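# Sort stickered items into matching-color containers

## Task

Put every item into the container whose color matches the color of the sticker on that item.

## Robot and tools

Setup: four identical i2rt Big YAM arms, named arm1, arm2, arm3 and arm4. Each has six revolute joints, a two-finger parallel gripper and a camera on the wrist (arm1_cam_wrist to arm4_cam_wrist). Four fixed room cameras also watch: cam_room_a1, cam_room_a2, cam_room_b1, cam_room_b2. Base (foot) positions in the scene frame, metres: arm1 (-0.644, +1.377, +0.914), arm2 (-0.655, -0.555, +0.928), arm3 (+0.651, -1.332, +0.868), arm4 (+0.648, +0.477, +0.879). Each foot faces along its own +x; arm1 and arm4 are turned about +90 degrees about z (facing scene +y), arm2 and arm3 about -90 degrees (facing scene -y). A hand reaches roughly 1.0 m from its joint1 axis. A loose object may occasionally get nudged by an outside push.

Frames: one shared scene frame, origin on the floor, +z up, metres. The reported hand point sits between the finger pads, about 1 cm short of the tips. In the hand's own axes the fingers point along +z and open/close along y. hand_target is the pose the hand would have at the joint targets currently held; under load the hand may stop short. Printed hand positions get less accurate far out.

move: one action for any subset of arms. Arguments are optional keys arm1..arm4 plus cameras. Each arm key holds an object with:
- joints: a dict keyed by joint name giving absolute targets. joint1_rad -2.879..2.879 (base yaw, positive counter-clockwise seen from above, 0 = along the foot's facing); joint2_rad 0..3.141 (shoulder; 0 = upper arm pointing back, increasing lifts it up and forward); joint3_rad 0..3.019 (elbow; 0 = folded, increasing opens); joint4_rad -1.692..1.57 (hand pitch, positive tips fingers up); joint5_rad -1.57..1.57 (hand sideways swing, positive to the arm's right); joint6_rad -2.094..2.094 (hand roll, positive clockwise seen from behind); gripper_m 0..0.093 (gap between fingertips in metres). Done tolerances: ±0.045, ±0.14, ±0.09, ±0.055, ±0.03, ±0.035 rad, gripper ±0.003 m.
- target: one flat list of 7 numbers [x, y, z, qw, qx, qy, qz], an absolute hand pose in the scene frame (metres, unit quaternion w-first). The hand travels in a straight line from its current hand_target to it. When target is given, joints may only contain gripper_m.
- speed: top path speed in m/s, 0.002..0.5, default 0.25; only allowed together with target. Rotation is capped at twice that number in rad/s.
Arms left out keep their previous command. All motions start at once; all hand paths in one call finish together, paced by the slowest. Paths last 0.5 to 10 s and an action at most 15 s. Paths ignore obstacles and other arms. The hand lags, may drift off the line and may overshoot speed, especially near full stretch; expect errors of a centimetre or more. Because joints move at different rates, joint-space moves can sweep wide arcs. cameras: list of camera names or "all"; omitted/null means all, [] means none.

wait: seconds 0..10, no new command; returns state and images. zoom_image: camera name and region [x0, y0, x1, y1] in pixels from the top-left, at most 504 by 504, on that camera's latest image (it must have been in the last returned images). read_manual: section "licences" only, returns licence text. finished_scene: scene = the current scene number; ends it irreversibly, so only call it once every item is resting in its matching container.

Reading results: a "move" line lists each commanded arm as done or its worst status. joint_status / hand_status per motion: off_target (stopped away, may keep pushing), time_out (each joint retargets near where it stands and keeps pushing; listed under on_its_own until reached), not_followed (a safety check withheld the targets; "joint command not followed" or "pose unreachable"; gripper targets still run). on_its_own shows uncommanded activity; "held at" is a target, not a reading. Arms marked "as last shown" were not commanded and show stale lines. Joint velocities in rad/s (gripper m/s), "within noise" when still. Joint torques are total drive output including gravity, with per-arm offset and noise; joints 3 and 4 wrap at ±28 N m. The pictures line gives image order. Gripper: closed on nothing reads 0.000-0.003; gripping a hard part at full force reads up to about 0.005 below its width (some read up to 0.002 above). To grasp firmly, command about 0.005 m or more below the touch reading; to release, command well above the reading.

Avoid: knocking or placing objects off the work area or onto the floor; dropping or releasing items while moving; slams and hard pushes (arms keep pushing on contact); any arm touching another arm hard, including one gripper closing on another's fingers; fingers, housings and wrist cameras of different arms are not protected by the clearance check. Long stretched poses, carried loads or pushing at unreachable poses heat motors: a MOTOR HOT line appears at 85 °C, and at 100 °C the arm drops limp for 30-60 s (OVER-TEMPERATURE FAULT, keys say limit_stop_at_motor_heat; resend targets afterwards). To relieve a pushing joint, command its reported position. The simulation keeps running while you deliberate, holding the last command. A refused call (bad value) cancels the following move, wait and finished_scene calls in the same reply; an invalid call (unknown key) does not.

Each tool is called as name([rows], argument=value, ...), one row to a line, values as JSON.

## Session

move(arm1={"joints":{"joint1_rad":1.5,"joint2_rad":0.923,"joint3_rad":0.983,"joint4_rad":-0.98,"joint5_rad":0,"joint6_rad":0}}, arm2={"joints":{"joint1_rad":-1.687,"joint2_rad":0.923,"joint3_rad":0.983,"joint4_rad":-0.98,"joint5_rad":0,"joint6_rad":0}}, arm3={"joints":{"joint1_rad":1.691,"joint2_rad":0.923,"joint3_rad":0.983,"joint4_rad":-0.98,"joint5_rad":0,"joint6_rad":0}}, arm4={"joints":{"joint1_rad":-1.627,"joint2_rad":0.923,"joint3_rad":0.983,"joint4_rad":-0.98,"joint5_rad":0,"joint6_rad":0}})

Scene clock: 1.93 s.
Joint torques (N m): arm1=[-1.32 -3.49 14.57 1.85 0.07 -0.02] | arm2=[0.56 -6.48 11.52 2 -0.03 0.2] | arm3=[1.85 -5.6 8.99 1.28 0.09 -0.11] | arm4=[1.08 -5.48 9.99 1.5 0.07 -0.07]
Motor temperatures (°C): arm1=[20 23 28 23 21 21 21] | arm2=[23 24 28 22 22 20 23] | arm3=[24 23 24 23 24 23 23] | arm4=[22 22 26 22 24 21 24]
Heat: arm1: hottest joint3_rad 28 °C; arm2: hottest joint3_rad 28 °C; arm3: hottest joint1_rad 24 °C; arm4: hottest joint3_rad 26 °C.
move: arm1 done; arm2 done; arm3 done; arm4 done
Joint velocities: within noise
arm1.joint_positions: joint1_rad=+1.497 joint2_rad=+0.931 joint3_rad=+0.951 joint4_rad=-0.994 joint5_rad=-0.002 joint6_rad=+0.008 gripper_m=+0.09399
arm1.joint_status: all done
arm1.hand: x=-1.0095 y=+1.3786 z=+1.1989 quat_wxyz=(+0.000, +0.953, -0.006, -0.301) (m; scene frame)
arm1.hand_target: x=-1.0167 y=+1.3776 z=+1.2206 quat_wxyz=(-0.001, +0.945, -0.001, -0.327) (m; scene frame)
arm1.hand_status: not commanded
arm2.joint_positions: joint1_rad=-1.686 joint2_rad=+0.924 joint3_rad=+0.985 joint4_rad=-0.980 joint5_rad=+0.000 joint6_rad=-0.014 gripper_m=+0.09398
arm2.joint_status: all done
arm2.hand: x=-1.0337 y=-0.5564 z=+1.2286 quat_wxyz=(+0.004, -0.948, -0.008, +0.319) (m; scene frame)
arm2.hand_target: x=-1.0334 y=-0.5560 z=+1.2282 quat_wxyz=(+0.001, -0.948, -0.001, +0.319) (m; scene frame)
arm2.hand_status: not commanded
arm3.joint_positions: joint1_rad=+1.683 joint2_rad=+0.923 joint3_rad=+0.990 joint4_rad=-0.980 joint5_rad=-0.002 joint6_rad=+0.007 gripper_m=+0.09398
arm3.joint_status: all done
arm3.hand: x=+1.0295 y=-1.3309 z=+1.1726 quat_wxyz=(-0.324, -0.005, -0.946, +0.006) (m; scene frame)
arm3.hand_target: x=+1.0284 y=-1.3281 z=+1.1686 quat_wxyz=(-0.320, +0.002, -0.947, +0.007) (m; scene frame)
arm3.hand_status: not commanded
arm4.joint_positions: joint1_rad=-1.628 joint2_rad=+0.923 joint3_rad=+0.972 joint4_rad=-0.994 joint5_rad=+0.001 joint6_rad=+0.014 gripper_m=+0.09398
arm4.joint_status: all done
arm4.hand: x=+1.0222 y=+0.4775 z=+1.1701 quat_wxyz=(-0.306, -0.007, -0.952, +0.000) (m; scene frame)
arm4.hand_target: x=+1.0270 y=+0.4780 z=+1.1779 quat_wxyz=(-0.317, +0.001, -0.948, +0.001) (m; scene frame)
arm4.hand_status: not commanded
pictures: arm1_cam_wrist, arm2_cam_wrist, arm3_cam_wrist, arm4_cam_wrist, cam_room_a1, cam_room_a2, cam_room_b1, cam_room_b2
Images, in order (width x height): arm1_cam_wrist 672x504, arm2_cam_wrist 672x504, arm3_cam_wrist 672x504, arm4_cam_wrist 672x504, cam_room_a1 672x504, cam_room_a2 672x504, cam_room_b1 672x504, cam_room_b2 672x504.

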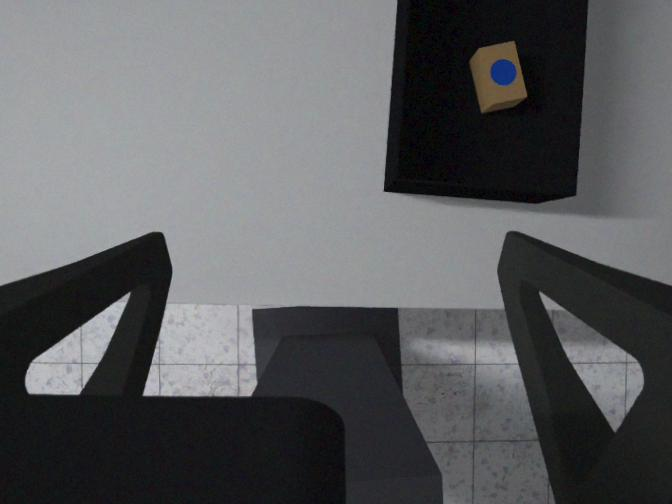

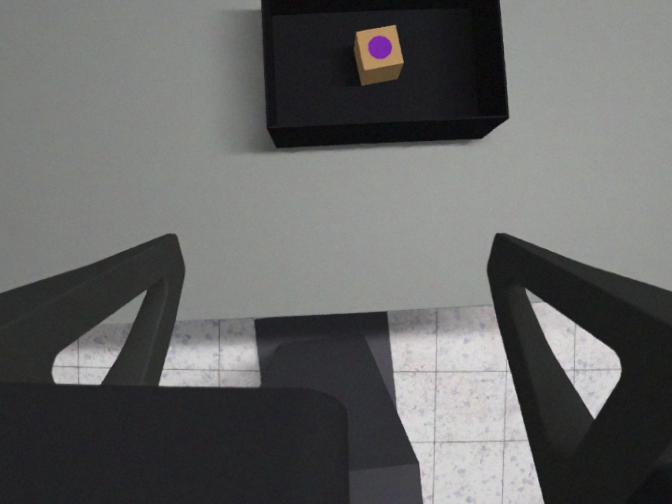

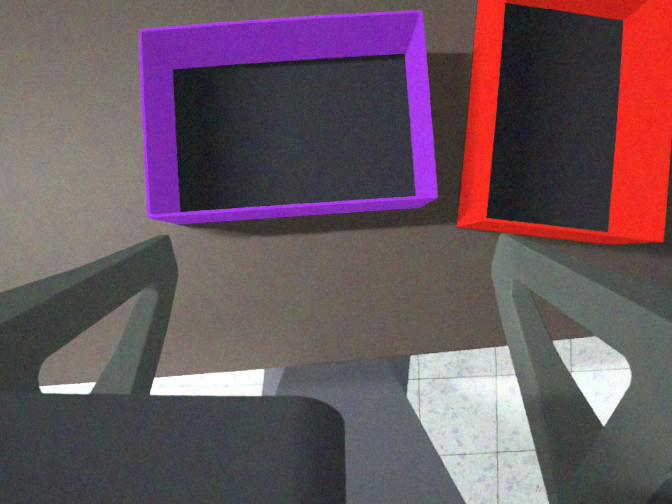

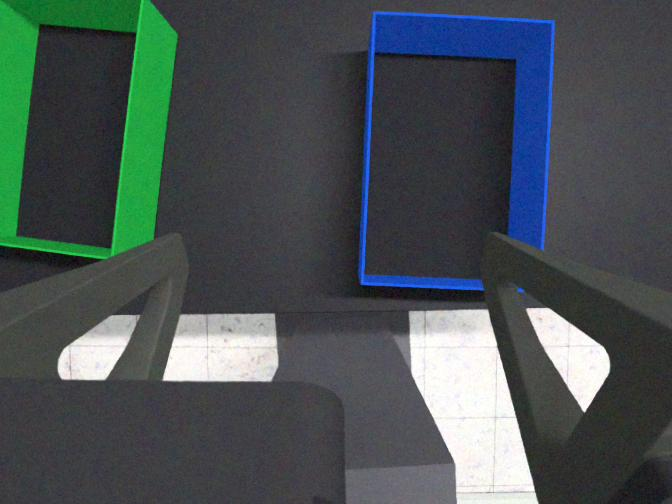

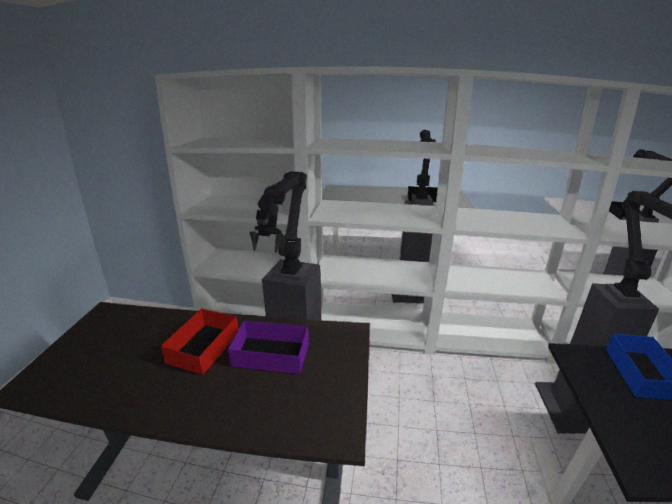

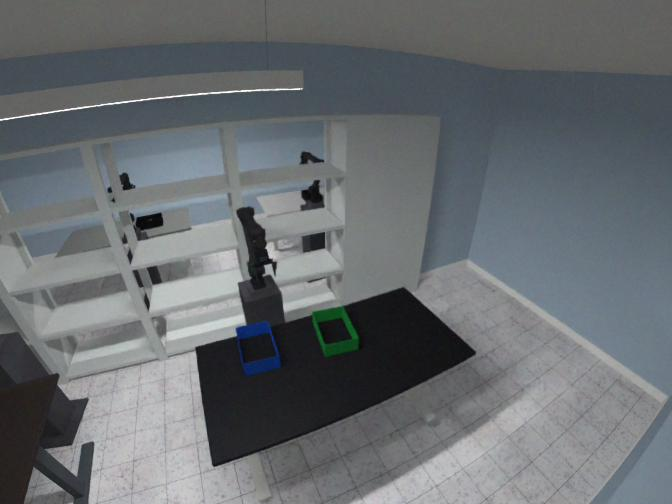

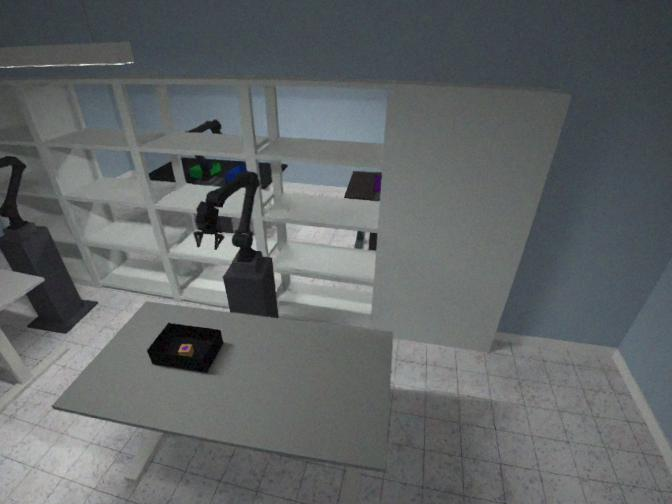

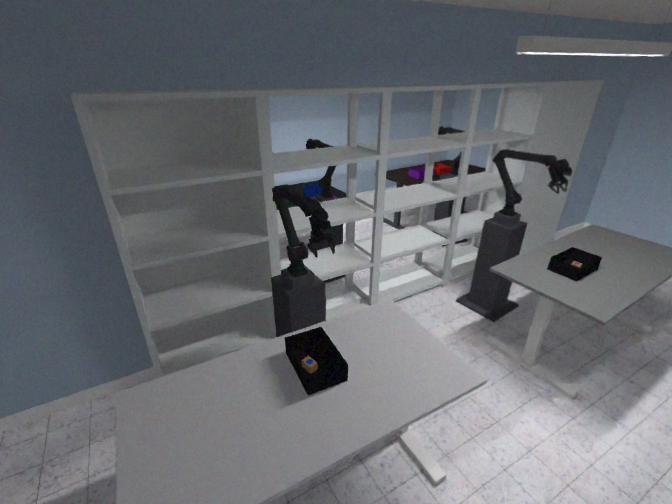

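move(arm1={"joints":{"joint1_rad":1.105,"joint2_rad":2.165,"joint3_rad":1.73,"joint4_rad":-1.13,"joint6_rad":-0.623}}, arm2={"joints":{"joint1_rad":-1.776,"joint2_rad":2.26,"joint3_rad":1.91,"joint4_rad":-1.21,"joint6_rad":-0.264}}, arm3={"joints":{"joint1_rad":-1.99,"joint2_rad":0.59,"joint3_rad":0.3,"joint4_rad":0.17}}, arm4={"joints":{"joint1_rad":0.904,"joint2_rad":0.59,"joint3_rad":0.3,"joint4_rad":0.17}}, cameras=["arm1_cam_wrist","arm2_cam_wrist"])

Scene clock: 14.53 s.
Joint torques (N m): arm1=[-0.62 -20.37 13.46 -0.12 -0.01 -0.07] | arm2=[0.73 -26.11 13.6 0.18 -0.06 -0.08] | arm3=[0.5 -0.91 9.28 2.65 -0.07 -0.11] | arm4=[1.03 -0.56 9.69 2.22 0.14 -0.07]
Motor temperatures (°C): arm1=[20 23 31 23 21 21 21] | arm2=[23 24 30 22 22 20 23] | arm3=[24 23 25 23 24 23 23] | arm4=[22 22 29 22 24 21 24]
Heat: arm1: hottest joint3_rad 31 °C; arm2: hottest joint3_rad 30 °C; arm3: hottest joint3_rad 25 °C; arm4: hottest joint3_rad 29 °C.
move: arm1 done; arm2 done; arm3 done; arm4 done
Joint velocities: within noise
arm1.joint_positions: joint1_rad=+1.097 joint2_rad=+2.188 joint3_rad=+1.682 joint4_rad=-1.122 joint5_rad=+0.000 joint6_rad=-0.615 gripper_m=+0.09399
arm1.joint_status: all done
arm1.hand: x=-1.2107 y=+1.6207 z=+0.8930 quat_wxyz=(+0.012, +0.994, +0.105, +0.017) (m; scene frame)
arm1.hand_target: x=-1.2317 y=+1.6244 z=+0.9232 quat_wxyz=(-0.003, +0.994, +0.113, -0.010) (m; scene frame)
arm1.hand_status: not commanded
arm2.joint_positions: joint1_rad=-1.777 joint2_rad=+2.271 joint3_rad=+1.861 joint4_rad=-1.200 joint5_rad=+0.000 joint6_rad=-0.249 gripper_m=+0.09398
arm2.joint_status: all done
arm2.hand: x=-1.3109 y=-0.4961 z=+0.9058 quat_wxyz=(-0.002, -0.997, -0.080, -0.020) (m; scene frame)
arm2.hand_target: x=-1.3290 y=-0.4952 z=+0.9300 quat_wxyz=(+0.003, -0.996, -0.088, +0.004) (m; scene frame)
arm2.hand_status: not commanded
arm3.joint_positions: joint1_rad=-1.980 joint2_rad=+0.590 joint3_rad=+0.304 joint4_rad=+0.151 joint5_rad=+0.002 joint6_rad=+0.005 gripper_m=+0.09402
arm3.joint_status: all done
arm3.hand: x=+0.3446 y=-1.1479 z=+1.1212 quat_wxyz=(+0.167, -0.728, +0.204, +0.633) (m; scene frame)
arm3.hand_target: x=+0.3462 y=-1.1451 z=+1.1234 quat_wxyz=(+0.172, -0.723, +0.204, +0.637) (m; scene frame)
arm3.hand_status: not commanded
arm4.joint_positions: joint1_rad=+0.902 joint2_rad=+0.588 joint3_rad=+0.294 joint4_rad=+0.150 joint5_rad=-0.002 joint6_rad=+0.012 gripper_m=+0.09401
arm4.joint_status: all done
arm4.hand: x=+0.3598 y=+0.6813 z=+1.1309 quat_wxyz=(-0.191, +0.719, -0.233, -0.627) (m; scene frame)
arm4.hand_target: x=+0.3583 y=+0.6822 z=+1.1387 quat_wxyz=(-0.198, +0.712, -0.226, -0.634) (m; scene frame)
arm4.hand_status: not commanded
pictures: arm1_cam_wrist, arm2_cam_wrist
Images, in order (width x height): arm1_cam_wrist 672x504, arm2_cam_wrist 672x504.

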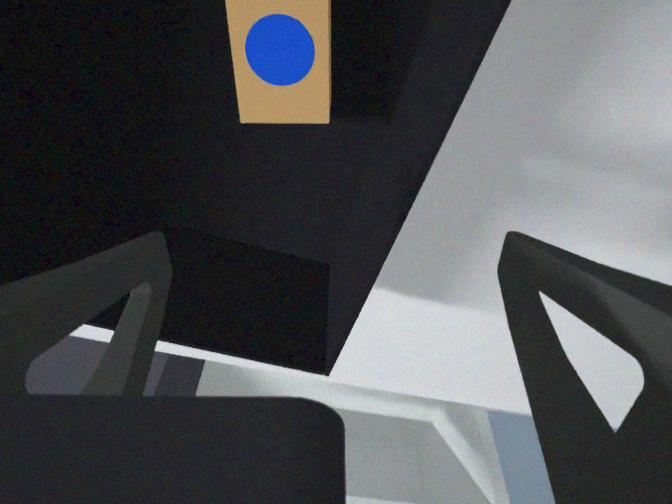

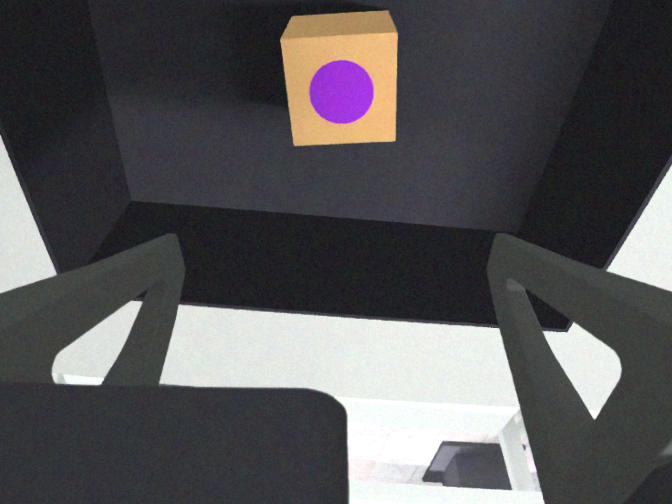

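move(arm1={"target":[-1.238,1.593,0.735,0,-0.994,-0.113,0]}, arm2={"target":[-1.325,-0.494,0.735,0,-0.996,-0.087,0]}, cameras=["arm1_cam_wrist","arm2_cam_wrist"])

Scene clock: 30.07 s.
Joint torques (N m): arm1=[-2.67 -19.08 8.9 0.65 -0.06 0.1] | arm2=[0.67 -24.35 10.32 0.85 0.08 -0.09] | arm3=[0.62 -0.97 9.31 2.61 -0.08 -0.11] | arm4=[0.97 -0.62 9.69 2.19 0.13 -0.09]
Motor temperatures (°C): arm1=[20 24 33 23 21 21 21] | arm2=[23 27 31 22 22 20 23] | arm3=[24 23 27 23 24 23 23] | arm4=[22 22 31 22 24 21 24]
Heat: arm1: hottest joint3_rad 33 °C; arm2: hottest joint3_rad 31 °C; arm3: hottest joint3_rad 27 °C; arm4: hottest joint3_rad 31 °C.
move: arm1 done; arm2 done
Joint velocities: within noise
arm1.joint_positions: joint1_rad=+1.161 joint2_rad=+2.444 joint3_rad=+1.670 joint4_rad=-0.833 joint5_rad=+0.003 joint6_rad=-0.583 gripper_m=+0.09395
arm1.joint_status: not commanded
arm1.hand: x=-1.2307 y=+1.5861 z=+0.7330 quat_wxyz=(+0.004, +0.993, +0.121, +0.009) (m; scene frame)
arm1.hand_target: x=-1.2378 y=+1.5930 z=+0.7351 quat_wxyz=(+0.000, +0.994, +0.113, +0.000) (m; scene frame)
arm1.hand_status: done (0.010 m and 1.5 deg from the pose sent, 0.163 m and 2.5 deg at the start)
arm2.joint_positions: joint1_rad=-1.777 joint2_rad=+2.517 joint3_rad=+1.846 joint4_rad=-0.908 joint5_rad=-0.006 joint6_rad=-0.250 gripper_m=+0.09398
arm2.joint_status: not commanded
arm2.hand: x=-1.3179 y=-0.4960 z=+0.7405 quat_wxyz=(-0.002, -0.997, -0.080, -0.005) (m; scene frame)
arm2.hand_target: x=-1.3247 y=-0.4940 z=+0.7351 quat_wxyz=(+0.000, -0.996, -0.087, +0.000) (m; scene frame)
arm2.hand_status: done (0.009 m and 1.0 deg from the pose sent, 0.171 m and 2.5 deg at the start)
arm3, arm4: as last shown
pictures: arm1_cam_wrist, arm2_cam_wrist
Images, in order (width x height): arm1_cam_wrist 672x504, arm2_cam_wrist 672x504.

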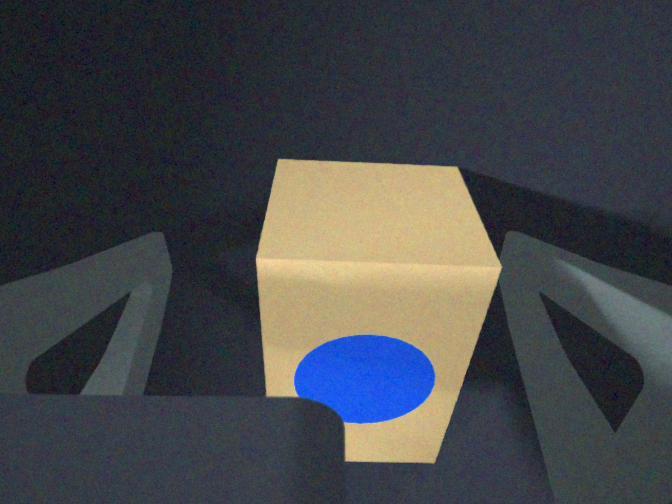

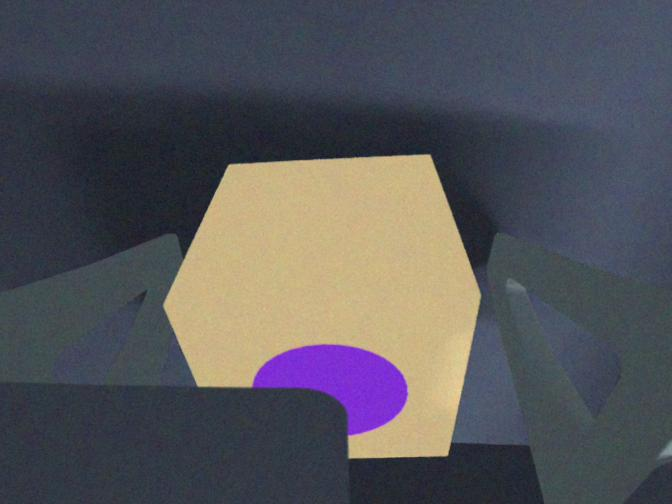

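move(arm1={"joints":{"gripper_m":0.035}}, arm2={"joints":{"gripper_m":0.04}}, cameras=[])

move(arm1={"target":[-1.22,1.58,0.96,0,-0.994,-0.113,0],"speed":0.4}, arm2={"target":[-1.3,-0.496,0.96,0,-0.996,-0.087,0],"speed":0.4}, cameras=[])

move(arm1={"joints":{"joint1_rad":-2.25,"joint2_rad":0.59,"joint3_rad":0.3,"joint4_rad":0.17,"joint5_rad":0,"joint6_rad":0}}, arm2={"joints":{"joint1_rad":0.924,"joint2_rad":0.59,"joint3_rad":0.3,"joint4_rad":0.17,"joint5_rad":0,"joint6_rad":0}}, cameras=["arm1_cam_wrist","arm2_cam_wrist"])

move(arm1={"target":[-0.02,0.944,1.035,0.632,0.224,0.715,-0.198],"speed":0.3}, arm2={"target":[-0.004,-0.937,1.013,0.639,0.196,0.723,-0.174],"speed":0.3}, cameras=["arm1_cam_wrist","arm2_cam_wrist"])

move(arm1={"joints":{"gripper_m":0.085}}, arm2={"joints":{"gripper_m":0.09}}, cameras=[])

move(arm1={"target":[-0.33,1.16,1.12,0.632,0.224,0.715,-0.198],"speed":0.4}, arm2={"target":[-0.32,-0.75,1.12,0.639,0.196,0.723,-0.174],"speed":0.4}, arm3={"target":[-0.064,-0.931,1.05,0.174,-0.723,0.196,0.639],"speed":0.3}, arm4={"target":[-0.069,1.008,1.037,0.199,-0.714,0.225,0.632],"speed":0.3}, cameras=["arm3_cam_wrist","arm4_cam_wrist"])

Scene clock: 42.20 s.
Joint torques (N m): arm1=[-2.37 -19.08 9.01 0.62 -0.08 0.12] | arm2=[0.56 -24.18 10.32 0.87 0.03 -0.07] | arm3=[0.67 -1.08 9.26 2.62 -0.09 -0.11] | arm4=[1.14 -0.73 9.72 2.21 0.12 -0.04]
Motor temperatures (°C): arm1=[20 25 33 23 21 21 21] | arm2=[23 27 32 22 22 20 23] | arm3=[24 23 28 23 24 23 23] | arm4=[22 22 32 22 24 21 24]
Heat: arm1: hottest joint3_rad 33 °C; arm2: hottest joint3_rad 32 °C; arm3: hottest joint3_rad 28 °C; arm4: hottest joint3_rad 32 °C.
move: arm1 off_target; arm2 off_target
Joint velocities: within noise
arm1.joint_positions: joint1_rad=+1.161 joint2_rad=+2.444 joint3_rad=+1.670 joint4_rad=-0.833 joint5_rad=+0.004 joint6_rad=-0.582 gripper_m=+0.04392
arm1.joint_status: gripper_m off_target (ended at +0.04395, target +0.03500)
arm1.hand: x=-1.2308 y=+1.5862 z=+0.7330 quat_wxyz=(+0.004, +0.993, +0.120, +0.009) (m; scene frame)
arm1.hand_target: x=-1.2378 y=+1.5931 z=+0.7351 quat_wxyz=(+0.000, +0.994, +0.113, +0.000) (m; scene frame)
arm1.hand_status: not commanded
arm2.joint_positions: joint1_rad=-1.777 joint2_rad=+2.517 joint3_rad=+1.846 joint4_rad=-0.908 joint5_rad=-0.005 joint6_rad=-0.251 gripper_m=+0.05358
arm2.joint_status: gripper_m off_target (ended at +0.05361, target +0.04000)
arm2.hand: x=-1.3179 y=-0.4958 z=+0.7405 quat_wxyz=(-0.002, -0.997, -0.081, -0.005) (m; scene frame)
arm2.hand_target: x=-1.3247 y=-0.4940 z=+0.7351 quat_wxyz=(+0.000, -0.996, -0.087, +0.000) (m; scene frame)
arm2.hand_status: not commanded
arm3, arm4: as last shown
pictures: none
No camera images: "cameras" was empty.

Scene clock: 43.67 s.
Joint torques (N m): arm1=[-1.61 -16.26 12.31 -0.16 -0.11 0.1] | arm2=[0.56 -21.54 11.84 0.18 0.02 -0.09] | arm3=[0.56 -1.03 9.29 2.63 -0.09 -0.09] | arm4=[0.79 -0.56 9.76 2.26 0.13 -0.08]
Motor temperatures (°C): arm1=[20 25 33 23 21 21 21] | arm2=[23 27 32 22 22 20 23] | arm3=[24 23 28 23 24 23 23] | arm4=[22 22 32 22 24 21 24]
Heat: arm1: hottest joint3_rad 33 °C; arm2: hottest joint3_rad 32 °C; arm3: hottest joint3_rad 28 °C; arm4: hottest joint3_rad 32 °C.
move: arm1 done; arm2 done
Joint velocities: within noise
arm1.joint_positions: joint1_rad=+1.161 joint2_rad=+2.061 joint3_rad=+1.643 joint4_rad=-1.177 joint5_rad=+0.004 joint6_rad=-0.571 gripper_m=+0.04392
arm1.joint_status: not commanded
arm1.hand: x=-1.2109 y=+1.5798 z=+0.9548 quat_wxyz=(+0.002, +0.993, +0.115, +0.005) (m; scene frame)
arm1.hand_target: x=-1.2198 y=+1.5800 z=+0.9600 quat_wxyz=(+0.000, +0.994, +0.113, +0.000) (m; scene frame)
arm1.hand_status: done (0.010 m and 0.6 deg from the pose sent, 0.227 m and 1.4 deg at the start)
arm2.joint_positions: joint1_rad=-1.777 joint2_rad=+2.130 joint3_rad=+1.786 joint4_rad=-1.209 joint5_rad=-0.005 joint6_rad=-0.251 gripper_m=+0.05357
arm2.joint_status: not commanded
arm2.hand: x=-1.2969 y=-0.4985 z=+0.9678 quat_wxyz=(+0.001, -0.997, -0.081, +0.008) (m; scene frame)
arm2.hand_target: x=-1.2998 y=-0.4960 z=+0.9601 quat_wxyz=(+0.000, -0.996, -0.087, +0.000) (m; scene frame)
arm2.hand_status: done (0.009 m and 1.2 deg from the pose sent, 0.220 m and 0.9 deg at the start)
arm3, arm4: as last shown
pictures: none
No camera images: "cameras" was empty.

Scene clock: 46.13 s.
Joint torques (N m): arm1=[-2.02 1.08 12.53 2.77 -0.04 0.12] | arm2=[0.97 -2.61 11.32 3.7 0.15 0.22] | arm3=[0.67 -1.08 9.28 2.59 -0.09 -0.11] | arm4=[0.85 -0.79 9.72 2.03 0.12 -0.07]
Motor temperatures (°C): arm1=[20 25 33 23 21 21 21] | arm2=[23 27 32 22 22 20 23] | arm3=[24 23 28 23 24 23 23] | arm4=[22 22 32 22 24 21 24]
Heat: arm1: hottest joint3_rad 33 °C; arm2: hottest joint3_rad 32 °C; arm3: hottest joint3_rad 28 °C; arm4: hottest joint3_rad 32 °C.
move: arm1 done; arm2 done
Joint velocities: within noise
arm1.joint_positions: joint1_rad=-2.245 joint2_rad=+0.595 joint3_rad=+0.292 joint4_rad=+0.146 joint5_rad=+0.002 joint6_rad=-0.007 gripper_m=+0.04392
arm1.joint_status: all done
arm1.hand: x=-0.3493 y=+1.1748 z=+1.1559 quat_wxyz=(-0.613, -0.224, -0.731, +0.197) (m; scene frame)
arm1.hand_target: x=-0.3489 y=+1.1728 z=+1.1677 quat_wxyz=(-0.627, -0.224, -0.719, +0.200) (m; scene frame)
arm1.hand_status: not commanded
arm2.joint_positions: joint1_rad=+0.921 joint2_rad=+0.597 joint3_rad=+0.305 joint4_rad=+0.143 joint5_rad=-0.004 joint6_rad=-0.015 gripper_m=+0.05356
arm2.joint_status: all done
arm2.hand: x=-0.3489 y=-0.7366 z=+1.1813 quat_wxyz=(-0.629, -0.194, -0.732, +0.174) (m; scene frame)
arm2.hand_target: x=-0.3493 y=-0.7360 z=+1.1870 quat_wxyz=(-0.641, -0.197, -0.722, +0.172) (m; scene frame)
arm2.hand_status: not commanded
arm3, arm4: as last shown
pictures: arm1_cam_wrist, arm2_cam_wrist
Images, in order (width x height): arm1_cam_wrist 672x504, arm2_cam_wrist 672x504.

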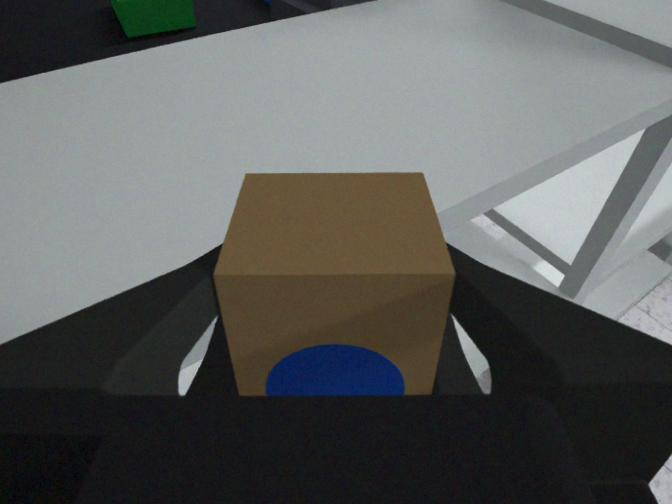

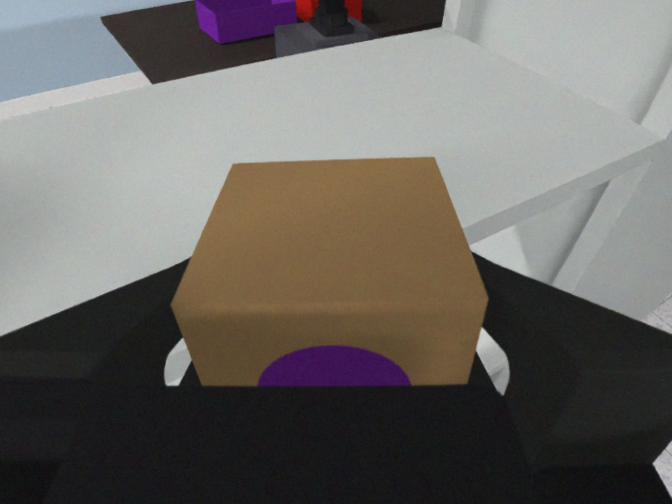

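Scene clock: 48.20 s.
Joint torques (N m): arm1=[-2.08 -13.74 11.95 0.92 -0.08 0.08] | arm2=[1.2 -18.2 11.06 1.59 0.16 0.14] | arm3=[0.56 -1.08 9.29 2.58 -0.08 -0.11] | arm4=[1.2 -0.5 9.65 2.09 0.14 -0.06]
Motor temperatures (°C): arm1=[20 25 33 23 21 21 21] | arm2=[23 27 32 22 22 20 23] | arm3=[24 23 28 23 24 23 23] | arm4=[22 22 32 22 24 21 24]
Heat: arm1: hottest joint3_rad 33 °C; arm2: hottest joint3_rad 32 °C; arm3: hottest joint3_rad 28 °C; arm4: hottest joint3_rad 32 °C.
move: arm1 off_target; arm2 off_target
Joint velocities: within noise
arm1.joint_positions: joint1_rad=-2.245 joint2_rad=+2.014 joint3_rad=+1.179 joint4_rad=+0.733 joint5_rad=+0.000 joint6_rad=+0.002 gripper_m=+0.04392
arm1.joint_status: not commanded
arm1.hand: x=-0.0279 y=+0.9518 z=+1.0381 quat_wxyz=(-0.634, -0.221, -0.714, +0.200) (m; scene frame)
arm1.hand_target: x=-0.0205 y=+0.9444 z=+1.0349 quat_wxyz=(-0.632, -0.224, -0.715, +0.198) (m; scene frame)
arm1.hand_status: off_target (0.011 m and 0.5 deg from the pose sent, 0.420 m and 2.8 deg at the start)
arm2.joint_positions: joint1_rad=+0.921 joint2_rad=+2.085 joint3_rad=+1.168 joint4_rad=+0.817 joint5_rad=-0.001 joint6_rad=-0.013 gripper_m=+0.05356
arm2.joint_status: not commanded
arm2.hand: x=-0.0140 y=-0.9338 z=+1.0274 quat_wxyz=(-0.647, -0.191, -0.716, +0.179) (m; scene frame)
arm2.hand_target: x=-0.0049 y=-0.9364 z=+1.0132 quat_wxyz=(-0.639, -0.196, -0.723, +0.174) (m; scene frame)
arm2.hand_status: off_target (0.018 m and 1.4 deg from the pose sent, 0.433 m and 1.6 deg at the start)
arm3.joint_positions: joint1_rad=-1.980 joint2_rad=+0.590 joint3_rad=+0.304 joint4_rad=+0.152 joint5_rad=+0.002 joint6_rad=+0.005 gripper_m=+0.09402
arm3.joint_status: not commanded
arm3.hand: x=+0.3446 y=-1.1478 z=+1.1214 quat_wxyz=(+0.167, -0.728, +0.204, +0.634) (m; scene frame)
arm3.hand_target: x=+0.3462 y=-1.1451 z=+1.1235 quat_wxyz=(+0.172, -0.723, +0.204, +0.638) (m; scene frame)
arm3.hand_status: not commanded
arm4: as last shown
pictures: arm1_cam_wrist, arm2_cam_wrist
Images, in order (width x height): arm1_cam_wrist 672x504, arm2_cam_wrist 672x504.

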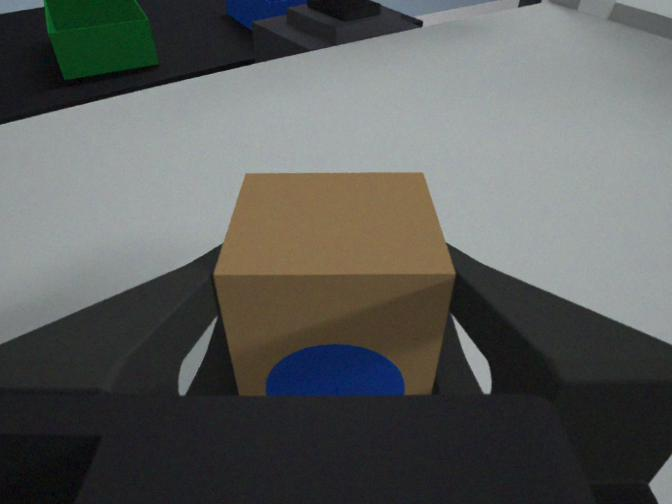

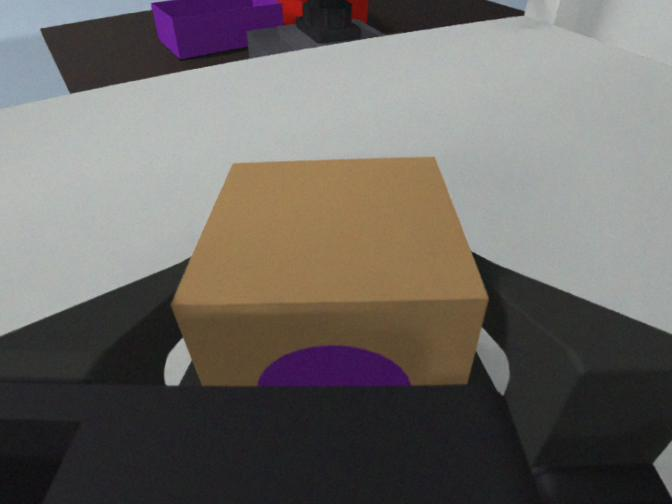

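Scene clock: 48.77 s.
Joint torques (N m): arm1=[-2.26 -14.86 11.97 1.39 -0.07 0.08] | arm2=[1.26 -18.37 11.03 1.76 -0.01 0.14] | arm3=[0.73 -1.03 9.33 2.62 -0.08 -0.1] | arm4=[1.32 -0.91 9.62 2.22 0.15 -0.06]
Motor temperatures (°C): arm1=[20 25 33 23 21 21 21] | arm2=[23 27 32 22 22 20 23] | arm3=[24 23 28 23 24 23 23] | arm4=[22 22 32 22 24 21 24]
Heat: arm1: hottest joint3_rad 33 °C; arm2: hottest joint3_rad 32 °C; arm3: hottest joint3_rad 28 °C; arm4: hottest joint3_rad 32 °C.
move: arm1 done; arm2 done
Joint velocities: within noise
arm1.joint_positions: joint1_rad=-2.245 joint2_rad=+2.022 joint3_rad=+1.179 joint4_rad=+0.724 joint5_rad=+0.000 joint6_rad=+0.002 gripper_m=+0.08496
arm1.joint_status: all done
arm1.hand: x=-0.0282 y=+0.9519 z=+1.0305 quat_wxyz=(-0.628, -0.223, -0.719, +0.198) (m; scene frame)
arm1.hand_target: x=-0.0205 y=+0.9444 z=+1.0349 quat_wxyz=(-0.632, -0.224, -0.715, +0.198) (m; scene frame)
arm1.hand_status: not commanded
arm2.joint_positions: joint1_rad=+0.919 joint2_rad=+2.085 joint3_rad=+1.168 joint4_rad=+0.815 joint5_rad=+0.002 joint6_rad=-0.012 gripper_m=+0.08992
arm2.joint_status: all done
arm2.hand: x=-0.0152 y=-0.9358 z=+1.0267 quat_wxyz=(-0.645, -0.194, -0.716, +0.180) (m; scene frame)
arm2.hand_target: x=-0.0049 y=-0.9364 z=+1.0131 quat_wxyz=(-0.639, -0.196, -0.723, +0.174) (m; scene frame)
arm2.hand_status: not commanded
arm3, arm4: as last shown
pictures: none
No camera images: "cameras" was empty.

Scene clock: 51.30 s.
Joint torques (N m): arm1=[-2.37 -0.21 10.69 1.43 -0.02 0.08] | arm2=[1.61 -4.25 8.98 1.95 0.15 0.14] | arm3=[2.37 -21.77 12.26 1.43 0.03 -0.08] | arm4=[-0.09 -24.29 12.03 1.24 -0.03 -0.06]
Motor temperatures (°C): arm1=[20 25 33 23 21 21 21] | arm2=[23 27 32 22 22 20 23] | arm3=[24 23 28 23 24 23 23] | arm4=[22 22 33 22 24 21 24]
Heat: arm1: hottest joint3_rad 33 °C; arm2: hottest joint3_rad 32 °C; arm3: hottest joint3_rad 28 °C; arm4: hottest joint3_rad 33 °C.
move: arm1 done; arm2 off_target; arm3 off_target; arm4 off_target
Joint velocities: within noise
arm1.joint_positions: joint1_rad=-2.245 joint2_rad=+0.843 joint3_rad=+0.226 joint4_rad=+0.521 joint5_rad=-0.002 joint6_rad=+0.002 gripper_m=+0.08496
arm1.joint_status: not commanded
arm1.hand: x=-0.3305 y=+1.1621 z=+1.1222 quat_wxyz=(-0.636, -0.220, -0.712, +0.200) (m; scene frame)
arm1.hand_target: x=-0.3300 y=+1.1601 z=+1.1199 quat_wxyz=(-0.632, -0.224, -0.715, +0.198) (m; scene frame)
arm1.hand_status: done (0.003 m and 0.8 deg from the pose sent, 0.377 m and 0.6 deg at the start)
arm2.joint_positions: joint1_rad=+0.926 joint2_rad=+0.960 joint3_rad=+0.230 joint4_rad=+0.635 joint5_rad=+0.010 joint6_rad=-0.010 gripper_m=+0.08992
arm2.joint_status: not commanded
arm2.hand: x=-0.3198 y=-0.7541 z=+1.1297 quat_wxyz=(-0.648, -0.194, -0.714, +0.181) (m; scene frame)
arm2.hand_target: x=-0.3202 y=-0.7500 z=+1.1200 quat_wxyz=(-0.639, -0.196, -0.723, +0.174) (m; scene frame)
arm2.hand_status: off_target (0.011 m and 1.7 deg from the pose sent, 0.369 m and 1.3 deg at the start)
arm3.joint_positions: joint1_rad=-1.965 joint2_rad=+2.041 joint3_rad=+1.401 joint4_rad=+0.499 joint5_rad=+0.030 joint6_rad=-0.005 gripper_m=+0.09402
arm3.joint_status: not commanded
arm3.hand: x=-0.0460 y=-0.9284 z=+1.0352 quat_wxyz=(+0.175, -0.730, +0.204, +0.628) (m; scene frame)
arm3.hand_target: x=-0.0627 y=-0.9320 z=+1.0503 quat_wxyz=(+0.174, -0.723, +0.196, +0.639) (m; scene frame)
arm3.hand_status: off_target (0.024 m and 1.8 deg from the pose sent, 0.468 m and 1.5 deg at the start)
arm4.joint_positions: joint1_rad=+0.880 joint2_rad=+2.242 joint3_rad=+1.688 joint4_rad=+0.413 joint5_rad=-0.027 joint6_rad=+0.002 gripper_m=+0.09401
arm4.joint_status: not commanded
arm4.hand: x=-0.0618 y=+0.9954 z=+1.0302 quat_wxyz=(-0.193, +0.719, -0.229, -0.627) (m; scene frame)
arm4.hand_target: x=-0.0678 y=+1.0072 z=+1.0372 quat_wxyz=(-0.199, +0.714, -0.225, -0.632) (m; scene frame)
arm4.hand_status: off_target (0.016 m and 1.2 deg from the pose sent, 0.547 m and 1.5 deg at the start)
pictures: arm3_cam_wrist, arm4_cam_wrist
Images, in order (width x height): arm3_cam_wrist 672x504, arm4_cam_wrist 672x504.

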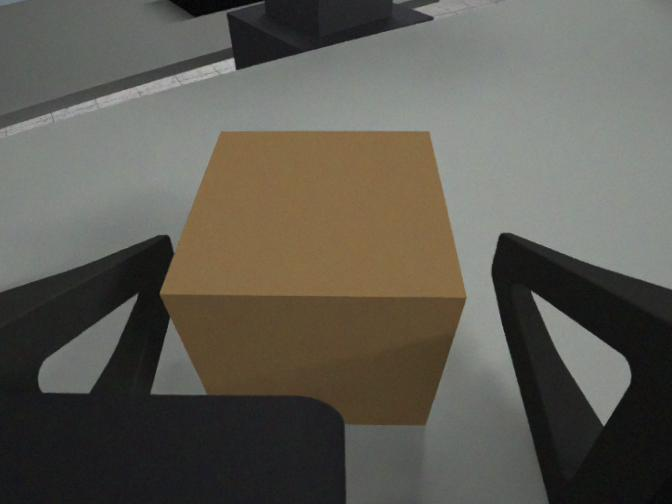

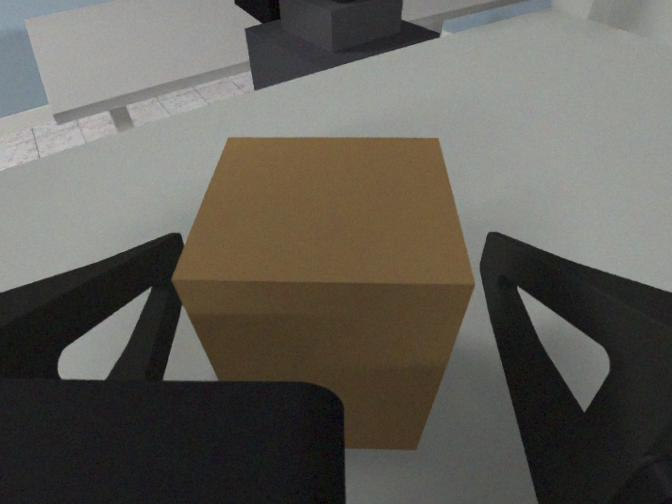

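move(arm3={"joints": {"gripper_m": 0.04}}, arm4={"joints": {"gripper_m": 0.035}}, cameras=[])

move(arm3={"target": [-0.06, -0.93, 1.12, 0.174, -0.723, 0.196, 0.639], "speed": 0.3}, arm4={"target": [-0.06, 1.0, 1.12, 0.199, -0.714, 0.225, 0.632], "speed": 0.3}, cameras=[])

move(arm3={"target": [0.33, -1.145, 1.17, 0.174, -0.723, 0.196, 0.639], "speed": 0.5}, arm4={"target": [0.36, 0.69, 1.15, 0.199, -0.714, 0.225, 0.632], "speed": 0.5}, cameras=["arm3_cam_wrist", "arm4_cam_wrist"])

move(arm3={"joints": {"joint1_rad": 1.794, "joint2_rad": 0.5, "joint3_rad": 0.9, "joint4_rad": -1.0, "joint5_rad": 0, "joint6_rad": 0}}, arm4={"joints": {"joint1_rad": -1.908, "joint2_rad": 1.885, "joint3_rad": 1.26, "joint4_rad": -0.945, "joint5_rad": 0, "joint6_rad": 1.5}}, cameras=[])

move(arm3={"joints": {"joint2_rad": 1.98, "joint3_rad": 1.41, "joint4_rad": -1.005}}, arm4={"target": [1.137, 0.335, 0.725, 0, 0.777, 0.629, 0]}, cameras=["arm3_cam_wrist", "arm4_cam_wrist"])

Scene clock: 104.20 s.
Joint torques (N m): arm1=[-2.02 0.15 10.62 1.47 -0.01 0.09] | arm2=[1.61 -4.19 8.96 1.98 0.15 0.13] | arm3=[2.32 -21.83 12.26 1.5 0 -0.08] | arm4=[0.21 -24.23 11.82 1.17 -0.05 -0.06]
Motor temperatures (°C): arm1=[20 24 32 23 21 21 21] | arm2=[23 25 32 22 22 20 23] | arm3=[24 27 30 23 24 23 23] | arm4=[22 25 38 22 24 21 24]
Heat: arm1: hottest joint3_rad 32 °C; arm2: hottest joint3_rad 32 °C; arm3: hottest joint3_rad 30 °C; arm4: hottest joint3_rad 38 °C.
move: arm3 off_target; arm4 off_target
Joint velocities: within noise
arm1, arm2: as last shown
arm3.joint_positions: joint1_rad=-1.965 joint2_rad=+2.041 joint3_rad=+1.401 joint4_rad=+0.497 joint5_rad=+0.031 joint6_rad=-0.006 gripper_m=+0.05316
arm3.joint_status: gripper_m off_target (ended at +0.05318, target +0.04000)
arm3.hand: x=-0.0458 y=-0.9283 z=+1.0349 quat_wxyz=(+0.175, -0.730, +0.204, +0.628) (m; scene frame)
arm3.hand_target: x=-0.0626 y=-0.9317 z=+1.0503 quat_wxyz=(+0.174, -0.723, +0.196, +0.639) (m; scene frame)
arm3.hand_status: not commanded
arm4.joint_positions: joint1_rad=+0.880 joint2_rad=+2.242 joint3_rad=+1.689 joint4_rad=+0.411 joint5_rad=-0.027 joint6_rad=+0.001 gripper_m=+0.04422
arm4.joint_status: gripper_m off_target (ended at +0.04424, target +0.03500)
arm4.hand: x=-0.0619 y=+0.9954 z=+1.0302 quat_wxyz=(-0.193, +0.719, -0.229, -0.627) (m; scene frame)
arm4.hand_target: x=-0.0678 y=+1.0072 z=+1.0370 quat_wxyz=(-0.199, +0.714, -0.225, -0.632) (m; scene frame)
arm4.hand_status: not commanded
pictures: none
No camera images: "cameras" was empty.

Scene clock: 105.40 s.
Joint torques (N m): arm1=[-1.73 0.73 10.84 1.35 -0.05 0.1] | arm2=[1.38 -4.13 8.96 1.95 0.15 0.13] | arm3=[2.32 -23.36 13.01 1.73 -0.09 -0.08] | arm4=[0.26 -26.23 11.99 1.16 0.05 -0.04]
Motor temperatures (°C): arm1=[20 24 32 23 21 21 21] | arm2=[23 25 32 22 22 20 23] | arm3=[24 27 30 23 24 23 23] | arm4=[22 25 39 22 24 21 25]
Heat: arm1: hottest joint3_rad 32 °C; arm2: hottest joint3_rad 32 °C; arm3: hottest joint3_rad 30 °C; arm4: hottest joint3_rad 39 °C.
move: arm3 off_target; arm4 off_target
Joint velocities: within noise
arm1, arm2: as last shown
arm3.joint_positions: joint1_rad=-1.965 joint2_rad=+1.960 joint3_rad=+1.440 joint4_rad=+0.348 joint5_rad=+0.030 joint6_rad=-0.006 gripper_m=+0.05314
arm3.joint_status: not commanded
arm3.hand: x=-0.0446 y=-0.9286 z=+1.0840 quat_wxyz=(+0.172, -0.740, +0.206, +0.617) (m; scene frame)
arm3.hand_target: x=-0.0577 y=-0.9312 z=+1.1201 quat_wxyz=(+0.174, -0.723, +0.196, +0.639) (m; scene frame)
arm3.hand_status: off_target (0.039 m and 3.4 deg from the pose sent, 0.086 m and 1.8 deg at the start)
arm4.joint_positions: joint1_rad=+0.880 joint2_rad=+2.138 joint3_rad=+1.696 joint4_rad=+0.275 joint5_rad=-0.027 joint6_rad=+0.001 gripper_m=+0.04422
arm4.joint_status: not commanded
arm4.hand: x=-0.0546 y=+0.9905 z=+1.0897 quat_wxyz=(-0.190, +0.727, -0.232, -0.618) (m; scene frame)
arm4.hand_target: x=-0.0584 y=+0.9988 z=+1.1203 quat_wxyz=(-0.199, +0.714, -0.225, -0.632) (m; scene frame)
arm4.hand_status: off_target (0.032 m and 2.6 deg from the pose sent, 0.090 m and 1.2 deg at the start)
pictures: none
No camera images: "cameras" was empty.

Scene clock: 107.33 s.
Joint torques (N m): arm1=[-2.08 0.91 10.71 1.61 -0.02 0.09] | arm2=[1.55 -4.13 8.94 1.95 0.15 0.14] | arm3=[2.2 -1.26 9.85 1.76 0.04 -0.08] | arm4=[0.09 -0.26 10.37 1.24 -0.06 -0.03]
Motor temperatures (°C): arm1=[20 24 32 23 21 21 21] | arm2=[23 25 32 22 22 20 23] | arm3=[24 27 30 23 24 23 23] | arm4=[22 25 38 22 24 21 25]
Heat: arm1: hottest joint3_rad 32 °C; arm2: hottest joint3_rad 32 °C; arm3: hottest joint3_rad 30 °C; arm4: hottest joint3_rad 38 °C.
move: arm3 done; arm4 done
Joint velocities: within noise
arm1, arm2: as last shown
arm3.joint_positions: joint1_rad=-1.965 joint2_rad=+0.602 joint3_rad=+0.426 joint4_rad=+0.065 joint5_rad=+0.028 joint6_rad=-0.006 gripper_m=+0.05314
arm3.joint_status: not commanded
arm3.hand: x=+0.3324 y=-1.1413 z=+1.1713 quat_wxyz=(+0.177, -0.720, +0.201, +0.640) (m; scene frame)
arm3.hand_target: x=+0.3300 y=-1.1449 z=+1.1701 quat_wxyz=(+0.174, -0.723, +0.196, +0.639) (m; scene frame)
arm3.hand_status: done (0.005 m and 0.7 deg from the pose sent, 0.441 m and 3.4 deg at the start)
arm4.joint_positions: joint1_rad=+0.873 joint2_rad=+0.583 joint3_rad=+0.318 joint4_rad=+0.141 joint5_rad=-0.034 joint6_rad=+0.001 gripper_m=+0.04422
arm4.joint_status: not commanded
arm4.hand: x=+0.3609 y=+0.6868 z=+1.1451 quat_wxyz=(-0.195, +0.713, -0.227, -0.634) (m; scene frame)
arm4.hand_target: x=+0.3601 y=+0.6899 z=+1.1499 quat_wxyz=(-0.199, +0.714, -0.225, -0.632) (m; scene frame)
arm4.hand_status: done (0.006 m and 0.6 deg from the pose sent, 0.516 m and 2.6 deg at the start)
pictures: arm3_cam_wrist, arm4_cam_wrist
Images, in order (width x height): arm3_cam_wrist 672x504, arm4_cam_wrist 672x504.

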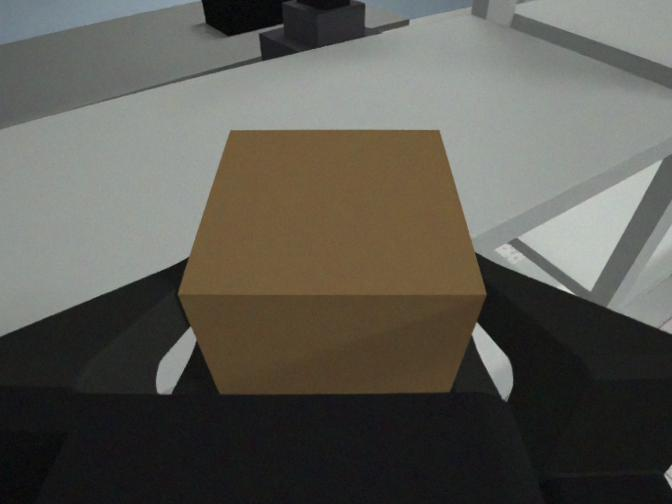

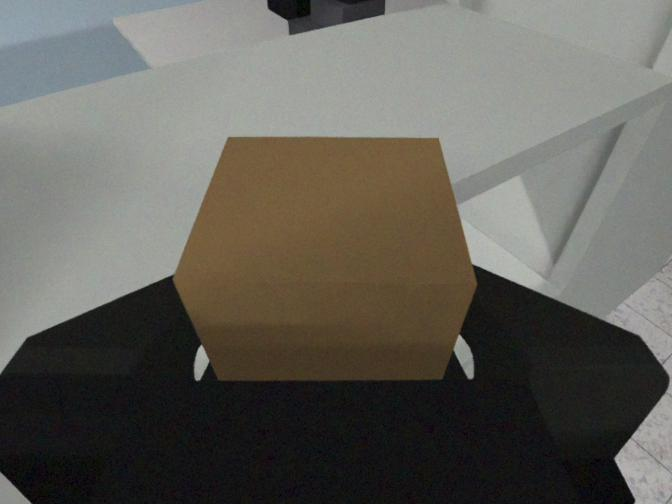

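Scene clock: 109.93 s.
Joint torques (N m): arm1=[-1.79 -0.44 10.71 1.31 -0.07 0.1] | arm2=[1.55 -4.19 8.95 1.98 0.15 0.13] | arm3=[2.02 0.32 13.08 1.44 0.12 -0.01] | arm4=[0.62 -19.25 7.04 -0.5 0.12 0.18]
Motor temperatures (°C): arm1=[20 24 32 23 21 21 21] | arm2=[23 25 32 22 22 20 23] | arm3=[24 26 30 23 24 23 23] | arm4=[22 25 38 22 24 21 25]
Heat: arm1: hottest joint3_rad 32 °C; arm2: hottest joint3_rad 32 °C; arm3: hottest joint3_rad 30 °C; arm4: hottest joint3_rad 38 °C.
move: arm3 done; arm4 done
Joint velocities: within noise
arm1, arm2: as last shown
arm3.joint_positions: joint1_rad=+1.784 joint2_rad=+0.502 joint3_rad=+0.856 joint4_rad=-0.997 joint5_rad=-0.002 joint6_rad=-0.005 gripper_m=+0.05314
arm3.joint_status: all done
arm3.hand: x=+0.9271 y=-1.3012 z=+1.2245 quat_wxyz=(-0.447, +0.047, -0.893, -0.014) (m; scene frame)
arm3.hand_target: x=+0.9258 y=-1.2985 z=+1.2488 quat_wxyz=(-0.466, +0.048, -0.883, -0.018) (m; scene frame)
arm3.hand_status: not commanded
arm4.joint_positions: joint1_rad=-1.911 joint2_rad=+1.895 joint3_rad=+1.252 joint4_rad=-0.935 joint5_rad=+0.002 joint6_rad=+1.486 gripper_m=+0.04432
arm4.joint_status: all done
arm4.hand: x=+1.1379 y=+0.3334 z=+0.8704 quat_wxyz=(+0.002, -0.774, -0.633, +0.006) (m; scene frame)
arm4.hand_target: x=+1.1411 y=+0.3346 z=+0.8776 quat_wxyz=(+0.000, -0.777, -0.629, +0.003) (m; scene frame)
arm4.hand_status: not commanded
pictures: none
No camera images: "cameras" was empty.

Scene clock: 111.63 s.
Joint torques (N m): arm1=[-1.55 0.15 10.62 1.4 -0.08 0.07] | arm2=[1.61 -4.19 8.95 1.95 0.15 0.13] | arm3=[1.79 -20.84 8.2 -0.29 0.12 0.01] | arm4=[1.08 -17.14 5.41 0.61 -0.32 0.17]
Motor temperatures (°C): arm1=[20 24 32 23 21 21 21] | arm2=[23 25 32 22 22 20 23] | arm3=[24 26 30 23 24 23 24] | arm4=[22 25 38 22 24 21 25]
Heat: arm1: hottest joint3_rad 32 °C; arm2: hottest joint3_rad 32 °C; arm3: hottest joint3_rad 30 °C; arm4: hottest joint3_rad 38 °C.
move: arm3 done; arm4 off_target
Joint velocities: within noise
arm1, arm2: as last shown
arm3.joint_positions: joint1_rad=+1.784 joint2_rad=+1.986 joint3_rad=+1.397 joint4_rad=-1.000 joint5_rad=-0.002 joint6_rad=-0.005 gripper_m=+0.05314
arm3.joint_status: all done
arm3.hand: x=+1.1986 y=-1.2811 z=+0.8591 quat_wxyz=(+0.009, +0.049, -0.999, +0.006) (m; scene frame)
arm3.hand_target: x=+1.2035 y=-1.2752 z=+0.8663 quat_wxyz=(+0.002, +0.051, -0.999, +0.007) (m; scene frame)
arm3.hand_status: not commanded
arm4.joint_positions: joint1_rad=-1.915 joint2_rad=+2.138 joint3_rad=+1.194 joint4_rad=-0.623 joint5_rad=+0.010 joint6_rad=+1.488 gripper_m=+0.04432
arm4.joint_status: not commanded
arm4.hand: x=+1.1333 y=+0.3307 z=+0.7356 quat_wxyz=(-0.004, -0.776, -0.631, +0.006) (m; scene frame)
arm4.hand_target: x=+1.1368 y=+0.3350 z=+0.7253 quat_wxyz=(+0.000, -0.777, -0.629, +0.000) (m; scene frame)
arm4.hand_status: off_target (0.012 m and 0.9 deg from the pose sent, 0.145 m and 0.9 deg at the start)
pictures: arm3_cam_wrist, arm4_cam_wrist
Images, in order (width x height): arm3_cam_wrist 672x504, arm4_cam_wrist 672x504.

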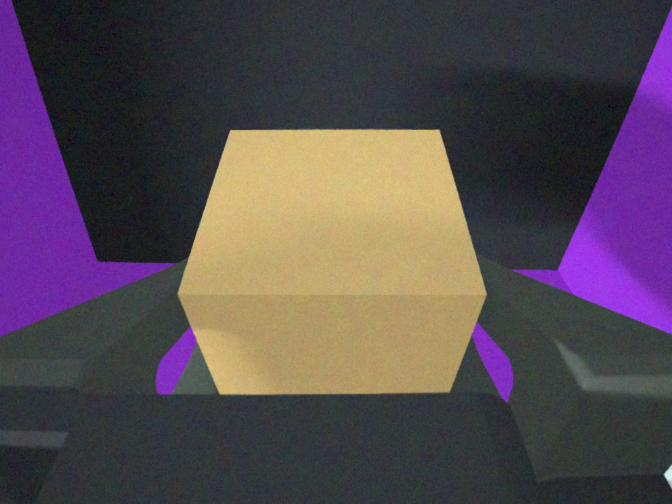

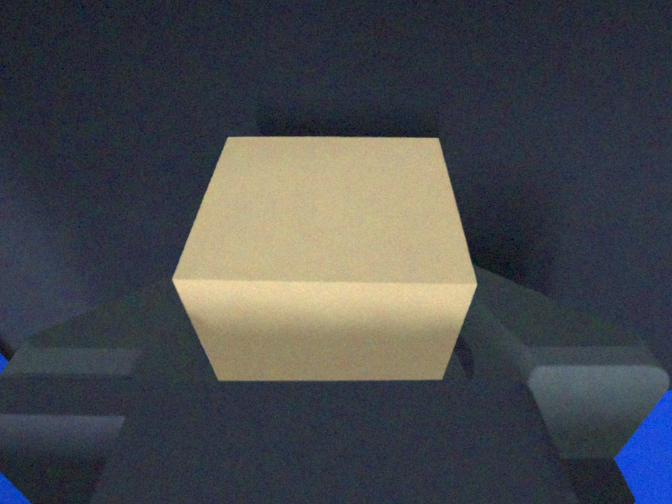

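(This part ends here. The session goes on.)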